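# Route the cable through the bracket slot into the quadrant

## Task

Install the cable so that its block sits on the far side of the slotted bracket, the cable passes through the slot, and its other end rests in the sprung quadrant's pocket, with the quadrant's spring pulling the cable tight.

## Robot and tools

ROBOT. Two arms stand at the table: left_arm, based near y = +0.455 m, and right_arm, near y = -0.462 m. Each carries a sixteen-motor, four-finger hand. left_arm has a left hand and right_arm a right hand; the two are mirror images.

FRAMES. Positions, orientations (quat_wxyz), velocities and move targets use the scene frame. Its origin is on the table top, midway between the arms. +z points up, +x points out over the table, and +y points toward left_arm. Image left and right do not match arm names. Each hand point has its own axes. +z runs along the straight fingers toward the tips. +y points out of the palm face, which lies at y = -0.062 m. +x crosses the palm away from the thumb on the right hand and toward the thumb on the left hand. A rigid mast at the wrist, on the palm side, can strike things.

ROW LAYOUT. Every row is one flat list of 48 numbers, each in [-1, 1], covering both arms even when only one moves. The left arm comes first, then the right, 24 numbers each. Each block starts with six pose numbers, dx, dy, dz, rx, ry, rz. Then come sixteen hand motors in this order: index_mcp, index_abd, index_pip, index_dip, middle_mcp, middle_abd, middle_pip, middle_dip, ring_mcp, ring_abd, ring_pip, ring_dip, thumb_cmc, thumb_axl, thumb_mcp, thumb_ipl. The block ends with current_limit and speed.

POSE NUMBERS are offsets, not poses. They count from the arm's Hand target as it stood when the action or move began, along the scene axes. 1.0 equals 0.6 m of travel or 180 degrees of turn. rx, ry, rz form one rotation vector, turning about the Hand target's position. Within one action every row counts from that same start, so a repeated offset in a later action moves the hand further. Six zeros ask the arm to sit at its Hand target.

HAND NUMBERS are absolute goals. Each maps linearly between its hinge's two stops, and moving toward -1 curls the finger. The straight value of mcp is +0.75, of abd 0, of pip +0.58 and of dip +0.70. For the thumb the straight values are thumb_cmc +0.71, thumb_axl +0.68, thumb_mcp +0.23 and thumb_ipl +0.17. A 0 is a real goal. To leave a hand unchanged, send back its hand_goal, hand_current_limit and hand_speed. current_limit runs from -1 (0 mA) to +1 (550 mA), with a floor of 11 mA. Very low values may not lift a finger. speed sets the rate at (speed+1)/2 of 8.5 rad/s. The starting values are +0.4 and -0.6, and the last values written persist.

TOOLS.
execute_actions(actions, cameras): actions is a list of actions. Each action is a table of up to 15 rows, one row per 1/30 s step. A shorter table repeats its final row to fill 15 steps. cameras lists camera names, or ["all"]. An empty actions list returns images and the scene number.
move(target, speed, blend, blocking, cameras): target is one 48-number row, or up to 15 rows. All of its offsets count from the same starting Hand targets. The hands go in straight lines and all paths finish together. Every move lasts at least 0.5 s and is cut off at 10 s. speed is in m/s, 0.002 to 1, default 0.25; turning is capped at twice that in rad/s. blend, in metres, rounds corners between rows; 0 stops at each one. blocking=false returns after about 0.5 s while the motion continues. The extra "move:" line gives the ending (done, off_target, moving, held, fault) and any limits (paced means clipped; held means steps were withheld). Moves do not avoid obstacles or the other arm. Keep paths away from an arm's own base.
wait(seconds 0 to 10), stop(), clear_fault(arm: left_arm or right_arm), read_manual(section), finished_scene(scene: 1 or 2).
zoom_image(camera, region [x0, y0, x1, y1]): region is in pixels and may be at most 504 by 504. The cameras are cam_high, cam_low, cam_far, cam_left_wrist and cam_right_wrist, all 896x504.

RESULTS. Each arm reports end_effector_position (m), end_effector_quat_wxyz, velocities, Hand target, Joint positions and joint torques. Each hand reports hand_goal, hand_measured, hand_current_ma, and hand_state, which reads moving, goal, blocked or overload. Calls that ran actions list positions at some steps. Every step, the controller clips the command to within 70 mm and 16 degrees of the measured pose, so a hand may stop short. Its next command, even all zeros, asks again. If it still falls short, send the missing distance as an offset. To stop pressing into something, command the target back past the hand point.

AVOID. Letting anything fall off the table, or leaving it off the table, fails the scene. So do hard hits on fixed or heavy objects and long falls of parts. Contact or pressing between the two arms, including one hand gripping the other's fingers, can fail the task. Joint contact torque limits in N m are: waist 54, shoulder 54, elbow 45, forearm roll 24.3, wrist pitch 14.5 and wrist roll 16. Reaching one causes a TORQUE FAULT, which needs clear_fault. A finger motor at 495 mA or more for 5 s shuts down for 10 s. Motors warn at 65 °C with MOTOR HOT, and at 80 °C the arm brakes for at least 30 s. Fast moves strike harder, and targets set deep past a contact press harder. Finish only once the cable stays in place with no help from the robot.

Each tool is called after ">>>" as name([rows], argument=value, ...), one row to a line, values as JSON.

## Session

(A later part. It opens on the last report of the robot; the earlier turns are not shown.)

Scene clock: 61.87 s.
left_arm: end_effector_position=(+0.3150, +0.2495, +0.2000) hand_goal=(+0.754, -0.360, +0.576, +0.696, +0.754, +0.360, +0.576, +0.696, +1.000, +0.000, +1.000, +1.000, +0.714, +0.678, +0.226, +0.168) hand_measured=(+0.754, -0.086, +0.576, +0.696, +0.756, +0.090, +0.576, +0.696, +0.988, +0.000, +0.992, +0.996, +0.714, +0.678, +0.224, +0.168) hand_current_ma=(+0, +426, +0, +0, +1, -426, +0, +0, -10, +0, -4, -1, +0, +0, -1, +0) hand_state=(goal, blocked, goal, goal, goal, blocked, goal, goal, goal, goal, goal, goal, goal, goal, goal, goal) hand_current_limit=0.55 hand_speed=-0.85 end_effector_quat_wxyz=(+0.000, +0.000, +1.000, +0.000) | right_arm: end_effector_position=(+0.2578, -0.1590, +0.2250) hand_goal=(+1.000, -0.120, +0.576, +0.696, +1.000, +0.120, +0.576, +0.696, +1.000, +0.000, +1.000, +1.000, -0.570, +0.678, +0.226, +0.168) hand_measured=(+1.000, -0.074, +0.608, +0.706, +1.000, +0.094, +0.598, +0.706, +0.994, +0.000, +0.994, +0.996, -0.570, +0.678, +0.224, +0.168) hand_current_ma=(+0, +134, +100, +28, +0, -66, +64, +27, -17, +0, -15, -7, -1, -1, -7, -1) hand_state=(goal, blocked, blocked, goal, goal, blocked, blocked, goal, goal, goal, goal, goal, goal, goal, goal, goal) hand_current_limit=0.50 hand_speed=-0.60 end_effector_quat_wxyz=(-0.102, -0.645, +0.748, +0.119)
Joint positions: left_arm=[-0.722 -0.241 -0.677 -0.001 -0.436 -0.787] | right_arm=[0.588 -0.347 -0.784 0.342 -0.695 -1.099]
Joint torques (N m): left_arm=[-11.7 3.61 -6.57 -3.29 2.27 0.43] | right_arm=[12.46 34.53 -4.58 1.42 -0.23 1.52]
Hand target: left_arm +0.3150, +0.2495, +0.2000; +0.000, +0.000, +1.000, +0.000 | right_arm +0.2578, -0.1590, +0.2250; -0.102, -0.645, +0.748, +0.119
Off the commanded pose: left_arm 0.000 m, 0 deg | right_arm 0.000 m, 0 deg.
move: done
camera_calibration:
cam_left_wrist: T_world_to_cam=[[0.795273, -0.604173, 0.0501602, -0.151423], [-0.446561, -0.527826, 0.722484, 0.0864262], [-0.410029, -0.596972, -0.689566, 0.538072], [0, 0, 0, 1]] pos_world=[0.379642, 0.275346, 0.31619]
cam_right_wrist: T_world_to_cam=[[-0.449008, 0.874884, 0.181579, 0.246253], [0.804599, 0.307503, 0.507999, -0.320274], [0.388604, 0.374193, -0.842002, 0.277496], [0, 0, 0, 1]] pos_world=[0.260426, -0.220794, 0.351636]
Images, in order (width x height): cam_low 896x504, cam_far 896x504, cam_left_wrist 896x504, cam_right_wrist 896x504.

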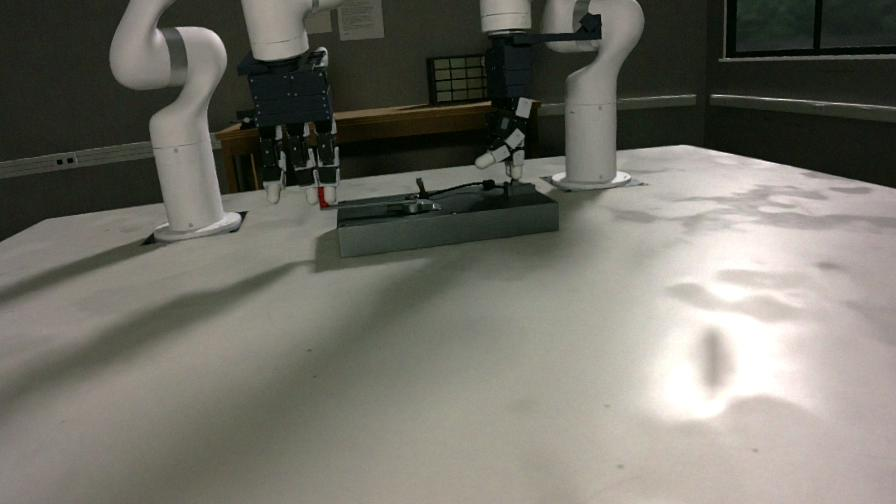

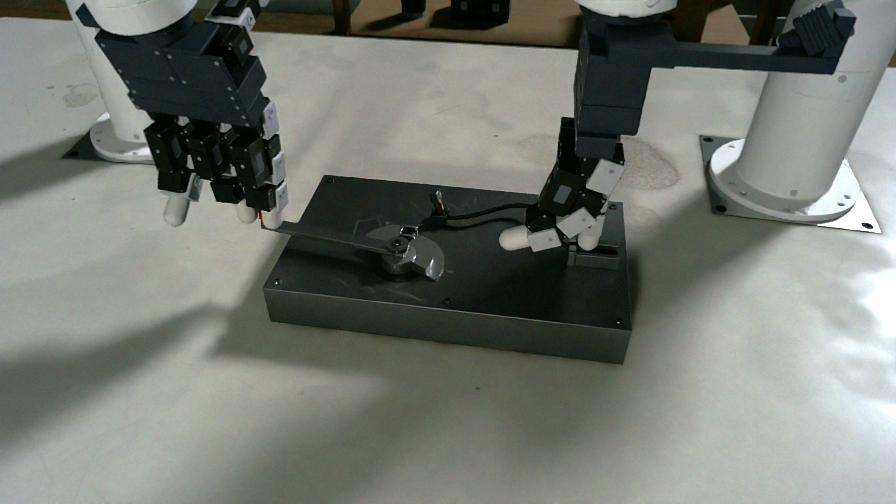

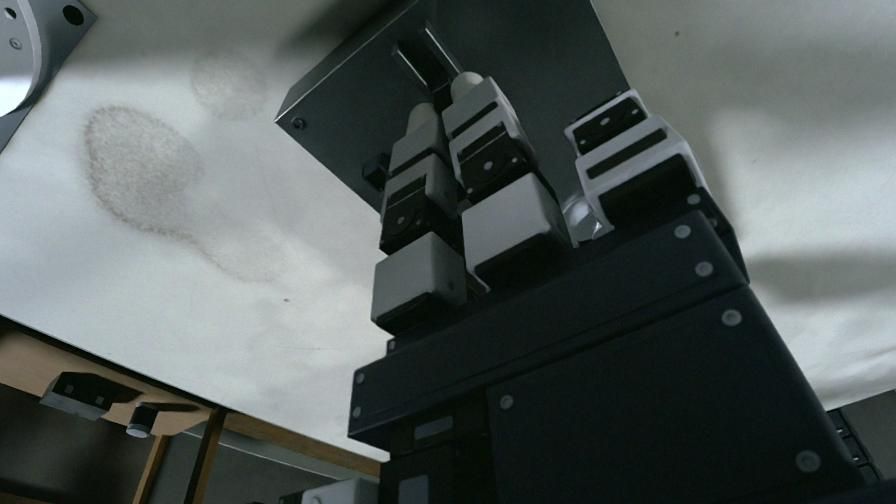

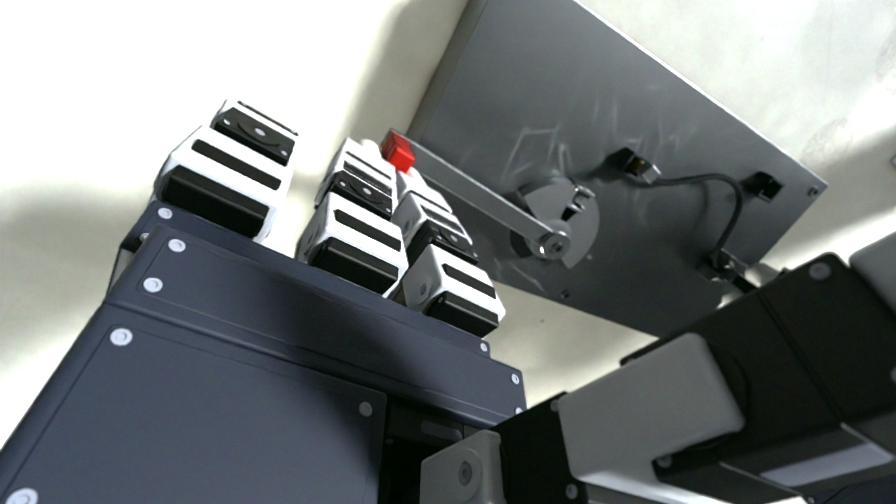

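>>> move(target=[0,0,-0.0083,0,0,0, 0.754,-0.36,0.576,0.696,0.754,0.36,0.576,0.696,1,0,1,1,0.714,0.678,0.226,0.168,0.55,-0.85, -0.0115,0.0083,0,0,0,-0.0167, 1,-0.12,0.576,0.696,1,0.12,0.576,0.696,1,0,1,1,-0.571,0.678,0.226,0.168,0.5,-0.6], speed=0.02, cameras=["cam_far","cam_low","cam_left_wrist","cam_right_wrist"])

>>> zoom_image(camera="cam_far", region=[560, 200, 640, 280])

>>> zoom_image(camera="cam_low", region=[470, 130, 560, 220])

>>> zoom_image(camera="cam_right_wrist", region=[540, 130, 780, 310])

Scene clock: 64.60 s.
left_arm: end_effector_position=(+0.3150, +0.2495, +0.1951) hand_goal=(+0.754, -0.360, +0.576, +0.696, +0.754, +0.360, +0.576, +0.696, +1.000, +0.000, +1.000, +1.000, +0.714, +0.678, +0.226, +0.168) hand_measured=(+0.754, -0.086, +0.576, +0.696, +0.756, +0.090, +0.578, +0.696, +0.988, +0.000, +0.992, +0.996, +0.714, +0.678, +0.224, +0.168) hand_current_ma=(+0, +426, +0, +0, +1, -426, +0, +0, -10, +0, -4, -1, +0, +0, -1, +0) hand_state=(goal, blocked, goal, goal, goal, blocked, goal, goal, goal, goal, goal, goal, goal, goal, goal, goal) hand_current_limit=0.55 hand_speed=-0.85 end_effector_quat_wxyz=(+0.000, +0.000, +1.000, +0.000) | right_arm: end_effector_position=(+0.2509, -0.1541, +0.2250) hand_goal=(+1.000, -0.120, +0.576, +0.696, +1.000, +0.120, +0.576, +0.696, +1.000, +0.000, +1.000, +1.000, -0.570, +0.678, +0.226, +0.168) hand_measured=(+1.000, -0.074, +0.618, +0.710, +1.000, +0.094, +0.604, +0.710, +0.994, +0.000, +0.994, +0.996, -0.570, +0.678, +0.224, +0.168) hand_current_ma=(+1, +136, +145, +42, +0, -66, +88, +38, -17, +0, -15, -7, -1, -1, -7, -1) hand_state=(goal, blocked, blocked, goal, goal, blocked, blocked, goal, goal, goal, goal, goal, goal, goal, goal, goal) hand_current_limit=0.50 hand_speed=-0.60 end_effector_quat_wxyz=(-0.098, -0.625, +0.765, +0.122)
Joint positions: left_arm=[-0.722 -0.252 -0.676 -0.001 -0.424 -0.787] | right_arm=[0.596 -0.329 -0.758 0.371 -0.679 -1.066]
Joint torques (N m): left_arm=[-10.52 3.67 -6.11 -3.18 2.41 0.62] | right_arm=[14.23 33.82 -3.75 1.87 -0.43 1.48]
Hand target: left_arm +0.3150, +0.2495, +0.1950; +0.000, +0.000, +1.000, +0.000 | right_arm +0.2509, -0.1540, +0.2250; -0.098, -0.625, +0.765, +0.122
Off the commanded pose: left_arm 0.000 m, 0 deg | right_arm 0.000 m, 0 deg.
move: done
camera_calibration:
cam_left_wrist: T_world_to_cam=[[0.795298, -0.604136, 0.0502018, -0.151284], [-0.446539, -0.527795, 0.72252, 0.0900549], [-0.410004, -0.597036, -0.689525, 0.53466], [0, 0, 0, 1]] pos_world=[0.379742, 0.275346, 0.31119]
cam_right_wrist: T_world_to_cam=[[-0.402557, 0.897212, 0.181546, 0.230601], [0.819599, 0.264943, 0.507998, -0.326521], [0.407682, 0.353293, -0.842009, 0.27034], [0, 0, 0, 1]] pos_world=[0.250233, -0.215898, 0.351636]
Images, in order (width x height): cam_low 896x504, cam_far 896x504, cam_left_wrist 896x504, cam_right_wrist 896x504.

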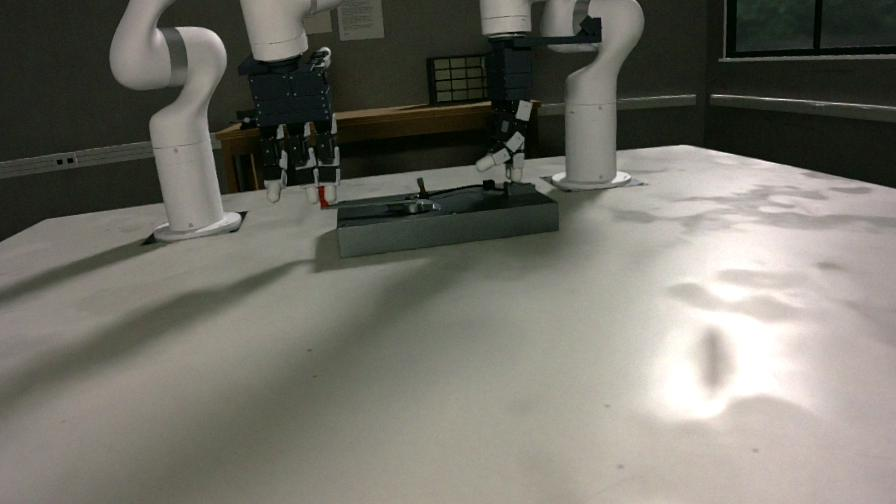

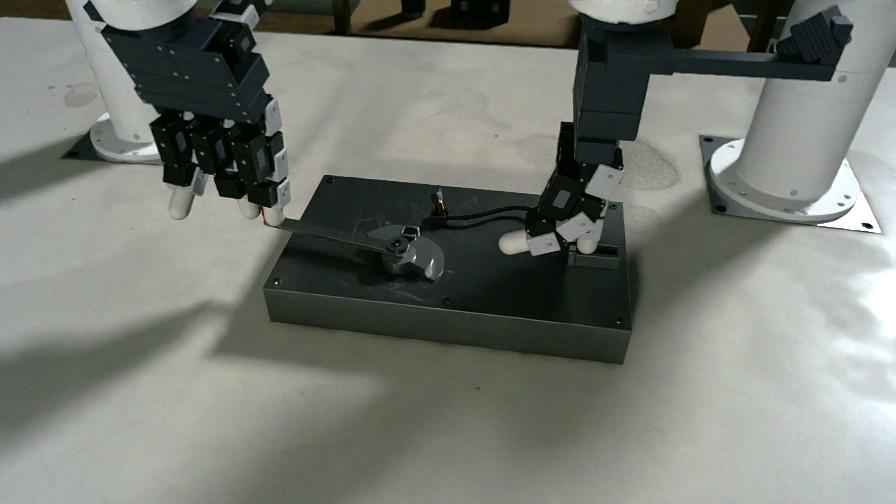

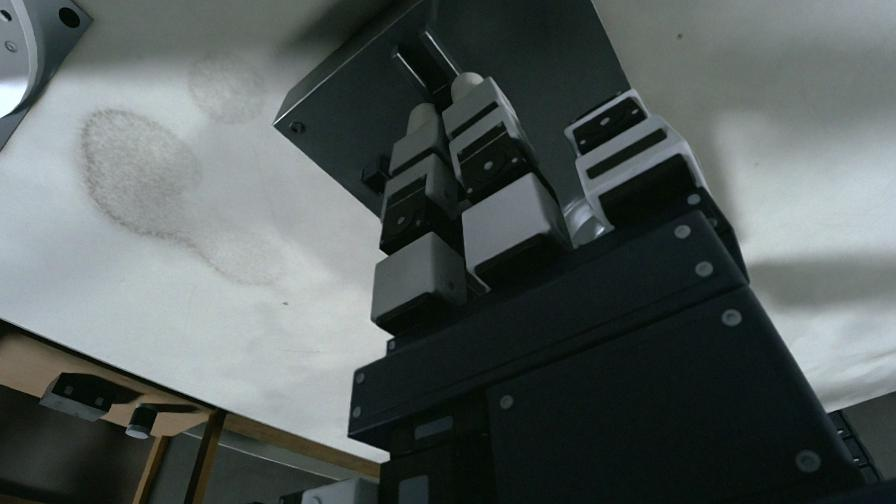

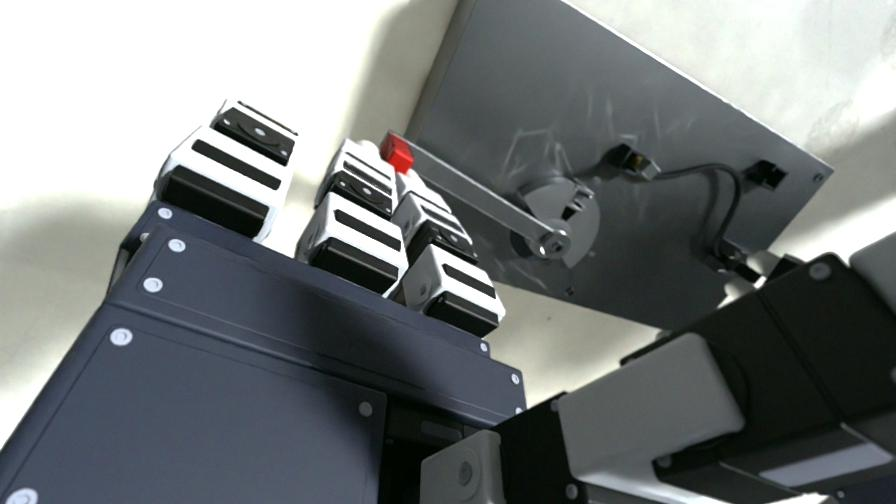

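Scaled by 6.300 from the camera's 896x504 image, which has a finer 1280x720 frame.

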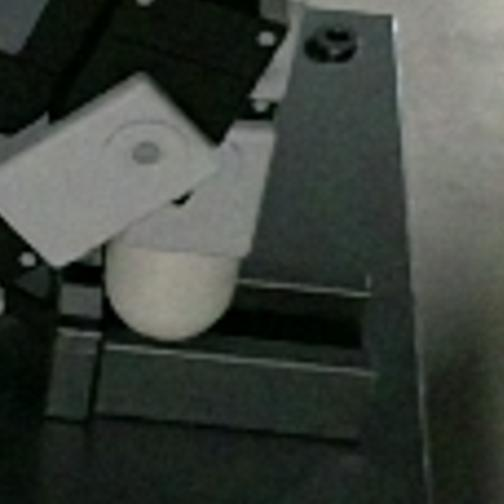

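Scaled by 5.600 from the camera's 896x504 image, which has a finer 1280x720 frame.

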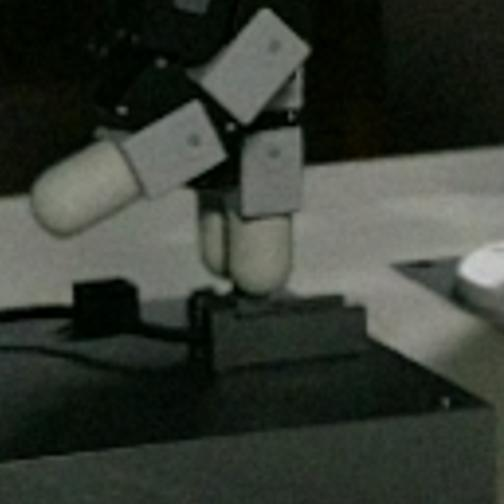

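Scaled by 2.100 from the camera's 896x504 image, which has a finer 1280x720 frame.

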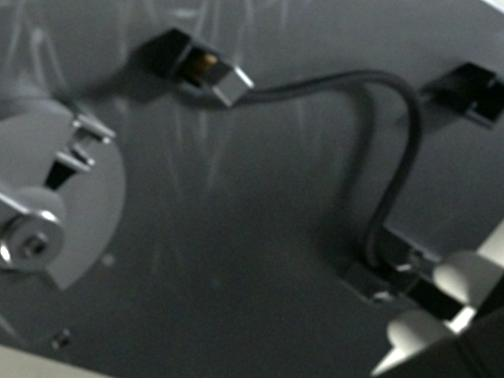

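>>> move([
  [0,0,-0.0042,0,0,0, 0.754,-0.36,0.576,0.696,0.754,0.36,0.576,0.696,1,0,1,1,0.714,0.678,0.226,0.168,0.55,-0.85, 0,0,0,0,0,0, 1,-0.12,0.576,0.696,1,0.12,0.576,0.696,1,0,1,1,-0.571,0.678,0.226,0.168,0.5,-0.6],
  [0,0,-0.0042,0,0,0, 0.754,-0.03,0.576,0.696,0.754,0.03,0.576,0.696,1,0,1,1,0.714,0.678,0.226,0.168,0.5,-0.85, 0,0,0,0,0,0, 1,-0.12,0.576,0.696,1,0.12,0.576,0.696,1,0,1,1,-0.571,0.678,0.226,0.168,0.5,-0.6],
], speed=0.02, cameras=["cam_far","cam_low","cam_left_wrist","cam_right_wrist"])

>>> zoom_image(camera="cam_far", region=[560, 200, 640, 280])

>>> zoom_image(camera="cam_left_wrist", region=[390, 0, 490, 110])

>>> zoom_image(camera="cam_right_wrist", region=[540, 130, 780, 310])

Scene clock: 67.83 s.
left_arm: end_effector_position=(+0.3150, +0.2496, +0.1925) hand_goal=(+0.754, -0.030, +0.576, +0.696, +0.754, +0.030, +0.576, +0.696, +1.000, +0.000, +1.000, +1.000, +0.714, +0.678, +0.226, +0.168) hand_measured=(+0.756, -0.034, +0.578, +0.698, +0.756, +0.034, +0.578, +0.698, +0.988, +0.000, +0.992, +0.996, +0.714, +0.678, +0.224, +0.168) hand_current_ma=(+0, -1, +1, +0, +0, +1, +1, +0, -10, +0, -4, -1, +0, +0, -1, +0) hand_state=(goal, goal, goal, goal, goal, goal, goal, goal, goal, goal, goal, goal, goal, goal, goal, goal) hand_current_limit=0.50 hand_speed=-0.85 end_effector_quat_wxyz=(+0.000, +0.000, +1.000, +0.000) | right_arm: end_effector_position=(+0.2509, -0.1540, +0.2250) hand_goal=(+1.000, -0.120, +0.576, +0.696, +1.000, +0.120, +0.576, +0.696, +1.000, +0.000, +1.000, +1.000, -0.570, +0.678, +0.226, +0.168) hand_measured=(+1.000, -0.074, +0.620, +0.712, +1.000, +0.094, +0.604, +0.710, +0.994, +0.000, +0.994, +0.996, -0.570, +0.678, +0.224, +0.168) hand_current_ma=(+1, +136, +147, +42, +0, -66, +88, +38, -17, +0, -15, -7, -1, -1, -7, -1) hand_state=(goal, blocked, blocked, goal, goal, blocked, blocked, goal, goal, goal, goal, goal, goal, goal, goal, goal) hand_current_limit=0.50 hand_speed=-0.60 end_effector_quat_wxyz=(-0.098, -0.625, +0.765, +0.122)
Joint positions: left_arm=[-0.722 -0.257 -0.675 -0.001 -0.417 -0.787] | right_arm=[0.596 -0.329 -0.758 0.371 -0.679 -1.066]
Joint torques (N m): left_arm=[-8.59 6.67 -8.22 -3.01 2.19 0.6] | right_arm=[13.36 35.76 -4.3 2.19 -0.52 1.47]
Hand target: left_arm +0.3150, +0.2495, +0.1925; +0.000, +0.000, +1.000, +0.000 | right_arm +0.2509, -0.1540, +0.2250; -0.098, -0.625, +0.765, +0.122
Off the commanded pose: left_arm 0.000 m, 0 deg | right_arm 0.000 m, 0 deg.
move: done
camera_calibration:
cam_left_wrist: T_world_to_cam=[[0.795336, -0.604099, 0.0500588, -0.150993], [-0.44645, -0.527911, 0.72249, 0.0919491], [-0.410029, -0.596971, -0.689567, 0.53289], [0, 0, 0, 1]] pos_world=[0.379642, 0.275446, 0.30859]
cam_right_wrist: T_world_to_cam=[[-0.402324, 0.897316, 0.181548, 0.230476], [0.819666, 0.264728, 0.508003, -0.326612], [0.407778, 0.35319, -0.842006, 0.270258], [0, 0, 0, 1]] pos_world=[0.250234, -0.215799, 0.351636]
Images, in order (width x height): cam_low 896x504, cam_far 896x504, cam_left_wrist 896x504, cam_right_wrist 896x504.

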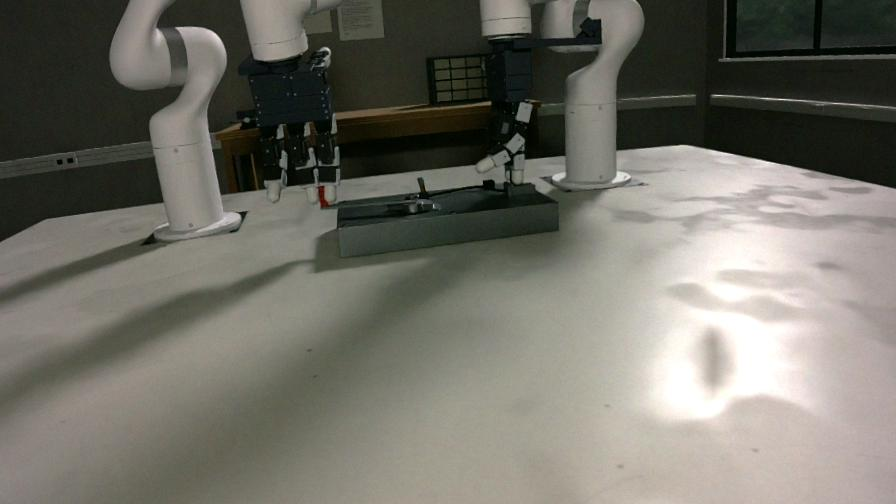

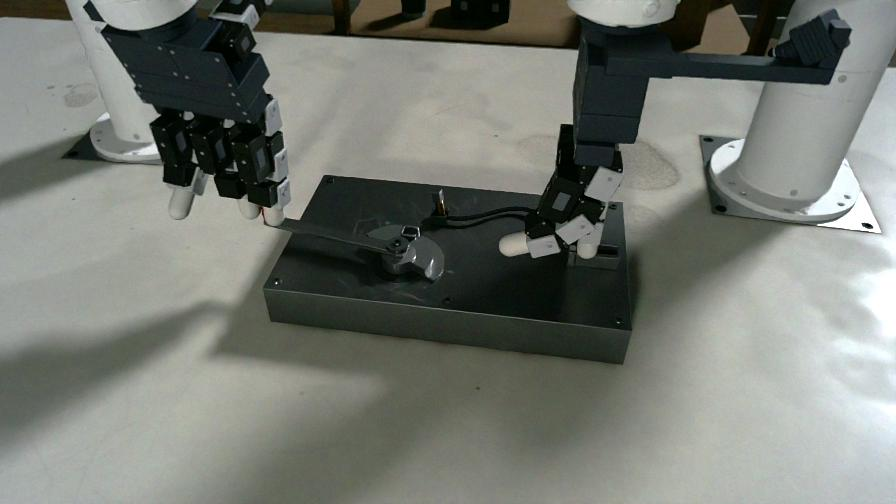

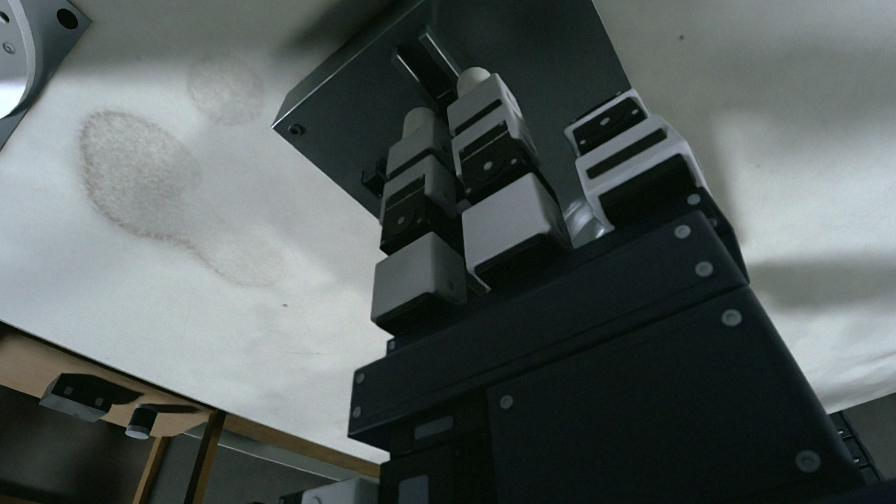

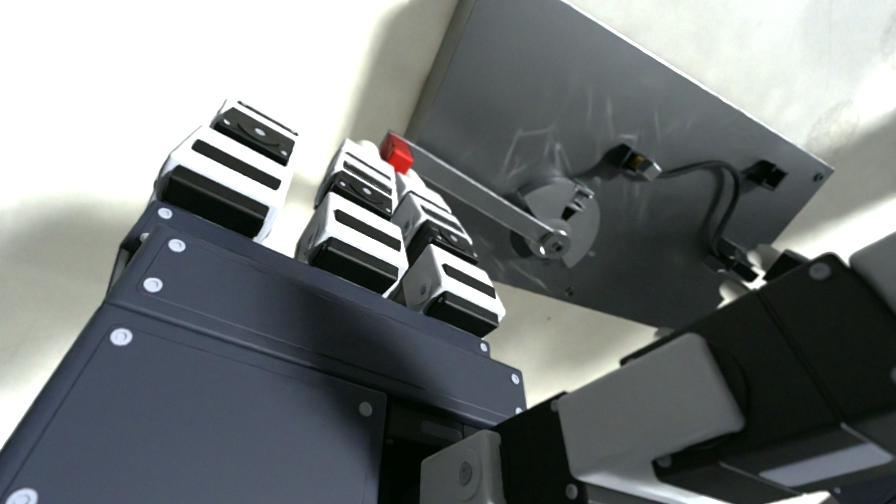

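Scaled by 6.300 from the camera's 896x504 image, which has a finer 1280x720 frame.

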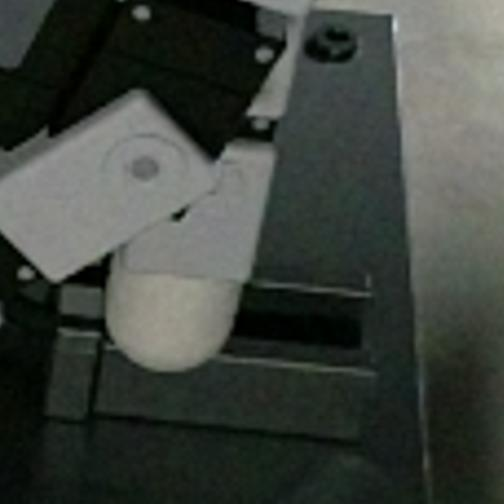

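Scaled by 4.582 from the camera's 896x504 image, which has a finer 1280x720 frame.

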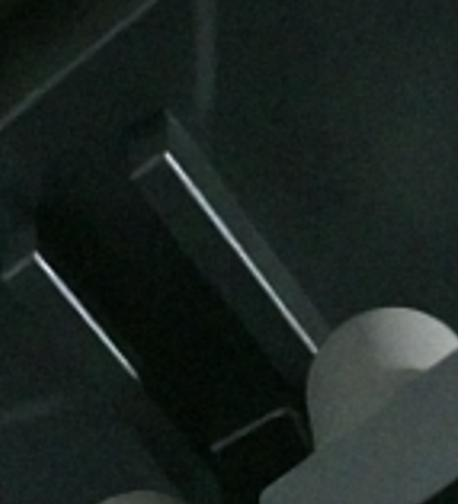

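Scaled by 2.100 from the camera's 896x504 image, which has a finer 1280x720 frame.

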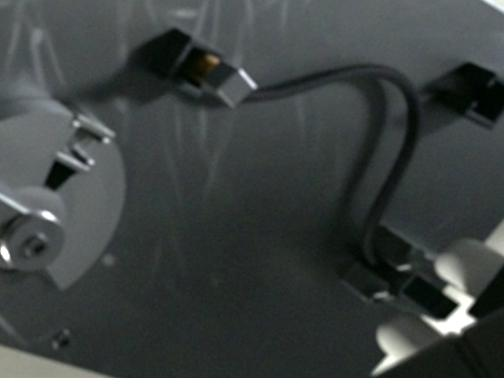

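>>> move([
  [0,0,0.1,0,0,0, 0.754,-0.03,0.576,0.696,0.754,0.03,0.576,0.696,1,0,1,1,0.714,0.678,0.226,0.168,0.5,-0.85, 0,0,0,0,0,0, 1,-0.12,0.576,0.696,1,0.12,0.576,0.696,1,0,1,1,-0.571,0.678,0.226,0.168,0.5,-0.6],
  [-0.0843,-0.2728,0.0958,0,0,0, 0.754,0.06,0.576,0.696,0.754,-0.06,0.576,0.696,1,0,1,1,0.714,0.678,0.226,0.168,0.5,-0.6, 0,0,0,0,0,0, 1,-0.12,0.576,0.696,1,0.12,0.576,0.696,1,0,1,1,-0.571,0.678,0.226,0.168,0.5,-0.6],
], speed=[0.06,0.15], blend=[0.01,0], cameras=["cam_far","cam_low","cam_left_wrist","cam_right_wrist"])

>>> zoom_image(camera="cam_far", region=[560, 200, 640, 280])

>>> zoom_image(camera="cam_left_wrist", region=[380, 0, 620, 120])

>>> zoom_image(camera="cam_right_wrist", region=[540, 130, 780, 310])

>>> zoom_image(camera="cam_far", region=[370, 170, 500, 290])

Scene clock: 72.50 s.
left_arm: end_effector_position=(+0.2644, +0.0859, +0.2500) hand_goal=(+0.754, +0.060, +0.576, +0.696, +0.754, -0.060, +0.576, +0.696, +1.000, +0.000, +1.000, +1.000, +0.714, +0.678, +0.226, +0.168) hand_measured=(+0.754, +0.056, +0.578, +0.698, +0.754, -0.056, +0.578, +0.698, +0.988, +0.000, +0.994, +0.996, +0.714, +0.678, +0.224, +0.168) hand_current_ma=(+0, -1, +1, +0, +0, +1, +1, +0, -10, +0, -4, -1, +0, +0, -1, +0) hand_state=(goal, goal, goal, goal, goal, goal, goal, goal, goal, goal, goal, goal, goal, goal, goal, goal) hand_current_limit=0.50 hand_speed=-0.60 end_effector_quat_wxyz=(+0.000, +0.000, +1.000, +0.000) | right_arm: end_effector_position=(+0.2509, -0.1540, +0.2250) hand_goal=(+1.000, -0.120, +0.576, +0.696, +1.000, +0.120, +0.576, +0.696, +1.000, +0.000, +1.000, +1.000, -0.570, +0.678, +0.226, +0.168) hand_measured=(+1.000, -0.074, +0.620, +0.712, +1.000, +0.094, +0.604, +0.710, +0.994, +0.000, +0.994, +0.996, -0.570, +0.678, +0.224, +0.168) hand_current_ma=(+1, +136, +147, +42, +0, -66, +88, +38, -17, +0, -15, -7, -1, -1, -7, -1) hand_state=(goal, blocked, blocked, goal, goal, blocked, blocked, goal, goal, goal, goal, goal, goal, goal, goal, goal) hand_current_limit=0.50 hand_speed=-0.60 end_effector_quat_wxyz=(-0.098, -0.625, +0.765, +0.122)
Joint positions: left_arm=[-1.022 -0.371 -0.997 0 -0.626 -1.087] | right_arm=[0.596 -0.329 -0.758 0.371 -0.679 -1.066]
Joint torques (N m): left_arm=[-11.66 8.59 -18.47 3.37 -2.29 -0.79] | right_arm=[13.1 34.94 -4.01 2.18 -0.42 1.49]
Hand target: left_arm +0.2644, +0.0859, +0.2500; +0.000, +0.000, +1.000, +0.000 | right_arm +0.2509, -0.1540, +0.2250; -0.098, -0.625, +0.765, +0.122
Off the commanded pose: left_arm 0.000 m, 0 deg | right_arm 0.000 m, 0 deg.
move: done
camera_calibration:
cam_left_wrist: T_world_to_cam=[[0.795273, -0.604173, 0.0501602, -0.212607], [-0.446561, -0.527826, 0.722484, -0.0585294], [-0.410029, -0.596972, -0.689566, 0.45411], [0, 0, 0, 1]] pos_world=[0.329142, 0.111746, 0.36609]
cam_right_wrist: T_world_to_cam=[[-0.402324, 0.897316, 0.181548, 0.230476], [0.819666, 0.264728, 0.508003, -0.326612], [0.407778, 0.35319, -0.842006, 0.270258], [0, 0, 0, 1]] pos_world=[0.250234, -0.215799, 0.351636]
Images, in order (width x height): cam_low 896x504, cam_far 896x504, cam_left_wrist 896x504, cam_right_wrist 896x504.

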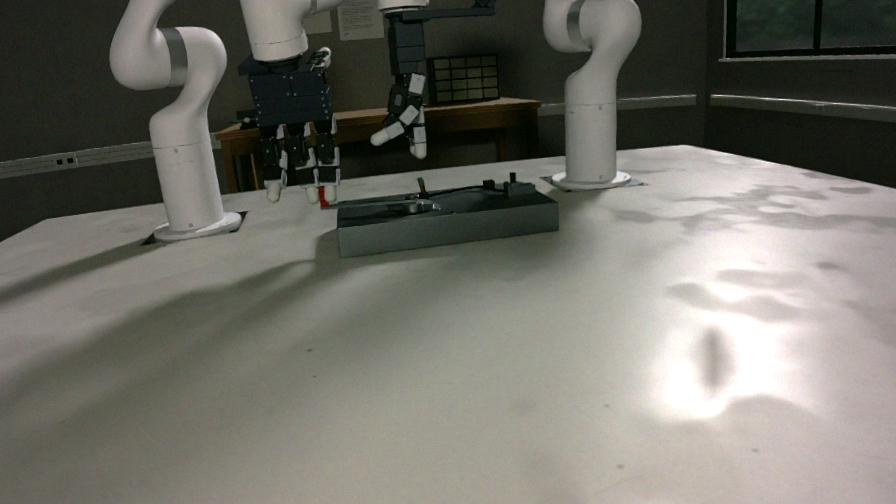

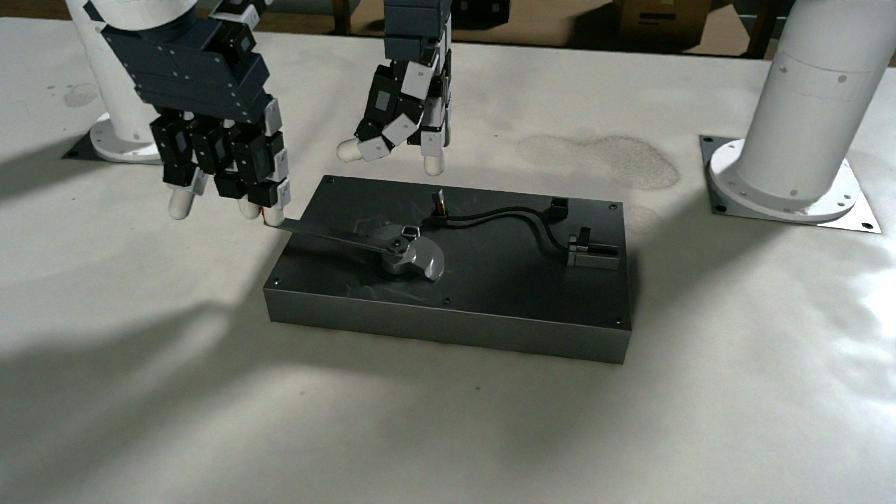

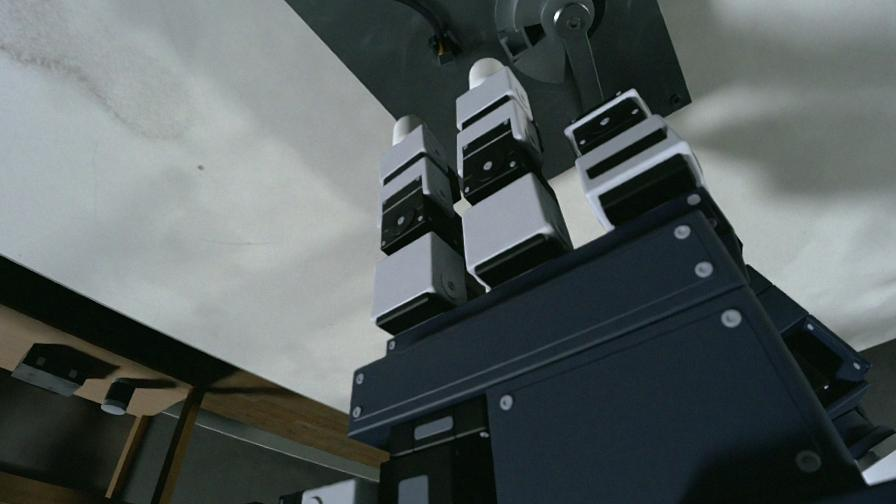

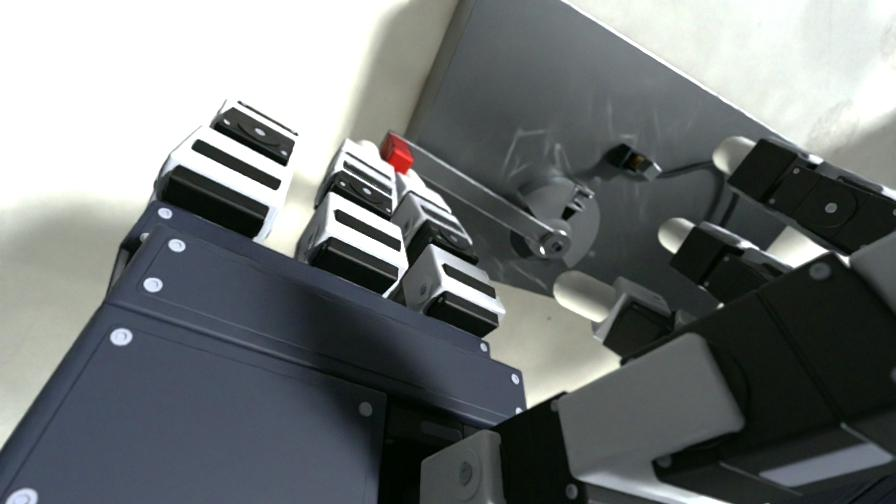

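Scaled by 6.300 from the camera's 896x504 image, which has a finer 1280x720 frame.

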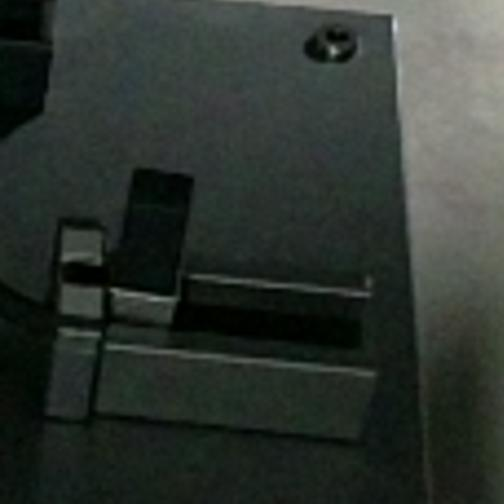

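Scaled by 2.100 from the camera's 896x504 image, which has a finer 1280x720 frame.

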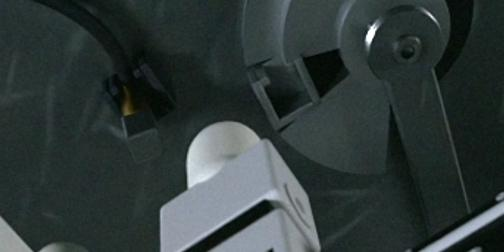

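Scaled by 2.100 from the camera's 896x504 image, which has a finer 1280x720 frame.

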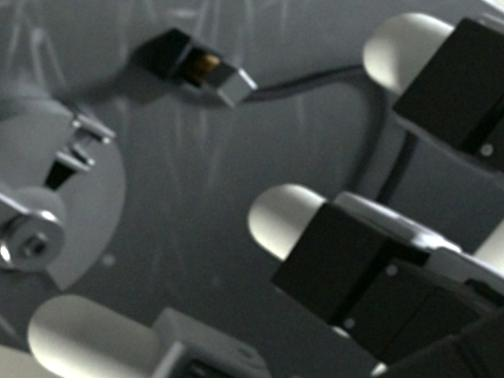

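Scaled by 3.877 from the camera's 896x504 image, which has a finer 1280x720 frame.

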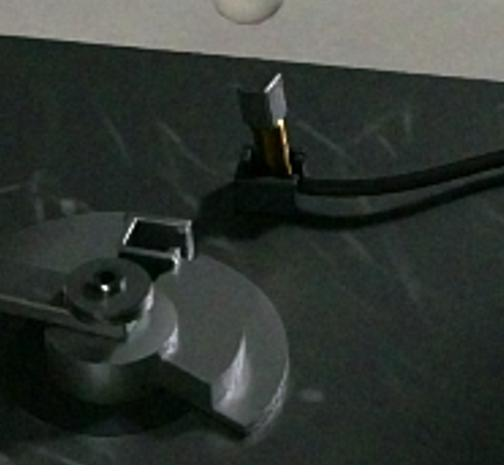

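>>> move(target=[0,0,-0.0917,0,0,0, 0.754,0.06,0.576,0.696,0.754,-0.06,0.576,0.696,1,0,1,1,0.714,0.678,0.226,0.168,0.5,-0.6, 0,0,0,0,0,0, 1,-0.12,0.576,0.696,1,0.12,0.576,0.696,1,0,1,1,-0.571,0.678,0.226,0.168,0.5,-0.6], speed=0.08, cameras=["cam_far","cam_left_wrist","cam_right_wrist"])

>>> zoom_image(camera="cam_left_wrist", region=[380, 20, 520, 140])

>>> zoom_image(camera="cam_right_wrist", region=[580, 110, 740, 250])

>>> zoom_image(camera="cam_far", region=[400, 150, 480, 240])

Scene clock: 76.53 s.
left_arm: end_effector_position=(+0.2644, +0.0859, +0.1951) hand_goal=(+0.754, +0.060, +0.576, +0.696, +0.754, -0.060, +0.576, +0.696, +1.000, +0.000, +1.000, +1.000, +0.714, +0.678, +0.226, +0.168) hand_measured=(+0.754, +0.056, +0.578, +0.698, +0.754, -0.056, +0.578, +0.698, +0.988, +0.000, +0.994, +0.996, +0.714, +0.678, +0.224, +0.168) hand_current_ma=(+0, -1, +1, +0, +0, +1, +1, +0, -10, +0, -4, -1, +0, +0, -1, +0) hand_state=(goal, goal, goal, goal, goal, goal, goal, goal, goal, goal, goal, goal, goal, goal, goal, goal) hand_current_limit=0.50 hand_speed=-0.60 end_effector_quat_wxyz=(+0.000, +0.000, +1.000, +0.000) | right_arm: end_effector_position=(+0.2509, -0.1540, +0.2250) hand_goal=(+1.000, -0.120, +0.576, +0.696, +1.000, +0.120, +0.576, +0.696, +1.000, +0.000, +1.000, +1.000, -0.570, +0.678, +0.226, +0.168) hand_measured=(+1.000, -0.074, +0.620, +0.712, +1.000, +0.094, +0.604, +0.710, +0.994, +0.000, +0.994, +0.996, -0.570, +0.678, +0.224, +0.168) hand_current_ma=(+1, +136, +147, +42, +0, -66, +88, +38, -17, +0, -15, -7, -1, -1, -7, -1) hand_state=(goal, blocked, blocked, goal, goal, blocked, blocked, goal, goal, goal, goal, goal, goal, goal, goal, goal) hand_current_limit=0.50 hand_speed=-0.60 end_effector_quat_wxyz=(-0.098, -0.625, +0.765, +0.122)
Joint positions: left_arm=[-1.022 -0.46 -0.971 -0.001 -0.511 -1.087] | right_arm=[0.596 -0.329 -0.758 0.371 -0.679 -1.066]
Joint torques (N m): left_arm=[-9.73 11.87 -7.45 -1.18 2.42 0.54] | right_arm=[13.26 35.1 -4.5 2.09 -0.43 1.48]
Hand target: left_arm +0.2644, +0.0859, +0.1950; +0.000, +0.000, +1.000, +0.000 | right_arm +0.2509, -0.1540, +0.2250; -0.098, -0.625, +0.765, +0.122
Off the commanded pose: left_arm 0.000 m, 0 deg | right_arm 0.000 m, 0 deg.
move: done
camera_calibration:
cam_left_wrist: T_world_to_cam=[[0.795298, -0.604136, 0.0502018, -0.209879], [-0.446539, -0.527795, 0.72252, -0.0188872], [-0.410004, -0.597036, -0.689525, 0.416239], [0, 0, 0, 1]] pos_world=[0.329142, 0.111746, 0.31119]
cam_right_wrist: T_world_to_cam=[[-0.402324, 0.897316, 0.181548, 0.230476], [0.819666, 0.264728, 0.508003, -0.326612], [0.407778, 0.35319, -0.842006, 0.270258], [0, 0, 0, 1]] pos_world=[0.250234, -0.215799, 0.351636]
Images, in order (width x height): cam_far 896x504, cam_left_wrist 896x504, cam_right_wrist 896x504.

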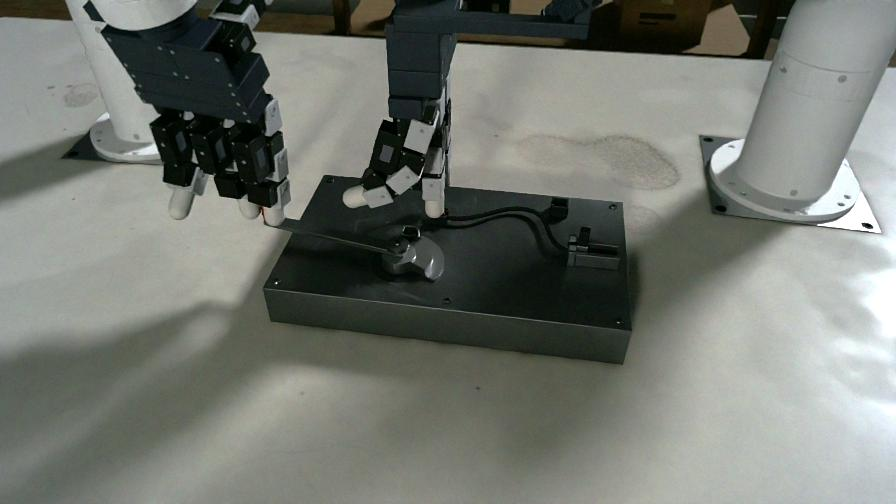

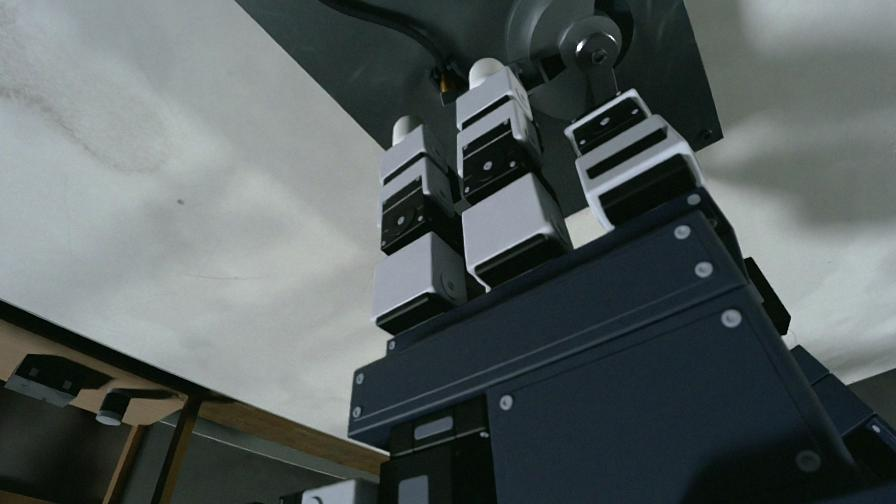

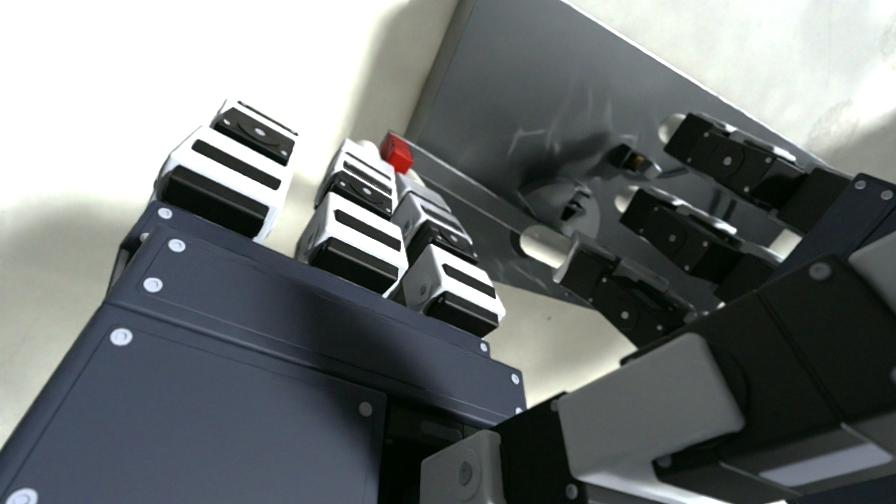

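Scaled by 3.600 from the camera's 896x504 image, which has a finer 1280x720 frame.

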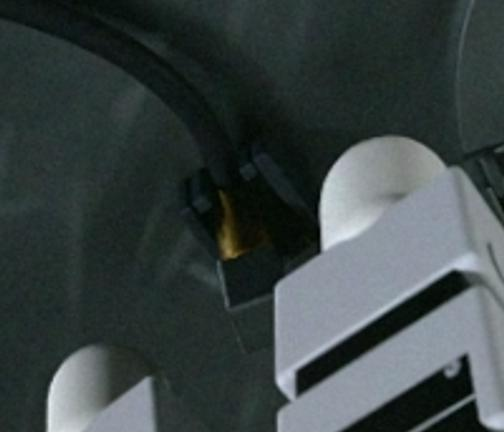

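Scaled by 3.150 from the camera's 896x504 image, which has a finer 1280x720 frame.

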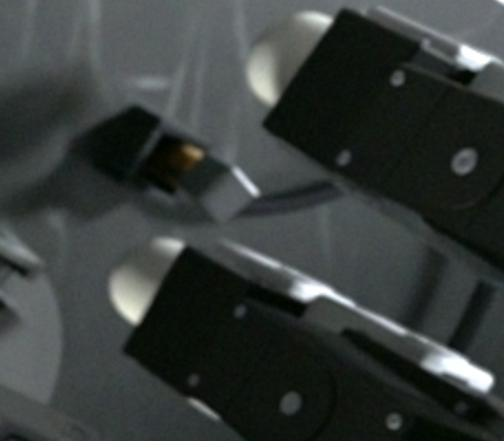

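Scaled by 5.600 from the camera's 896x504 image, which has a finer 1280x720 frame.

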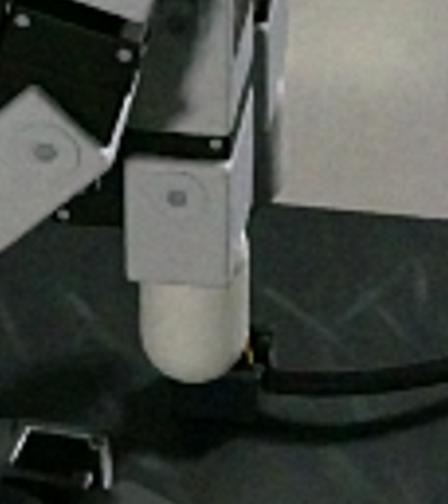

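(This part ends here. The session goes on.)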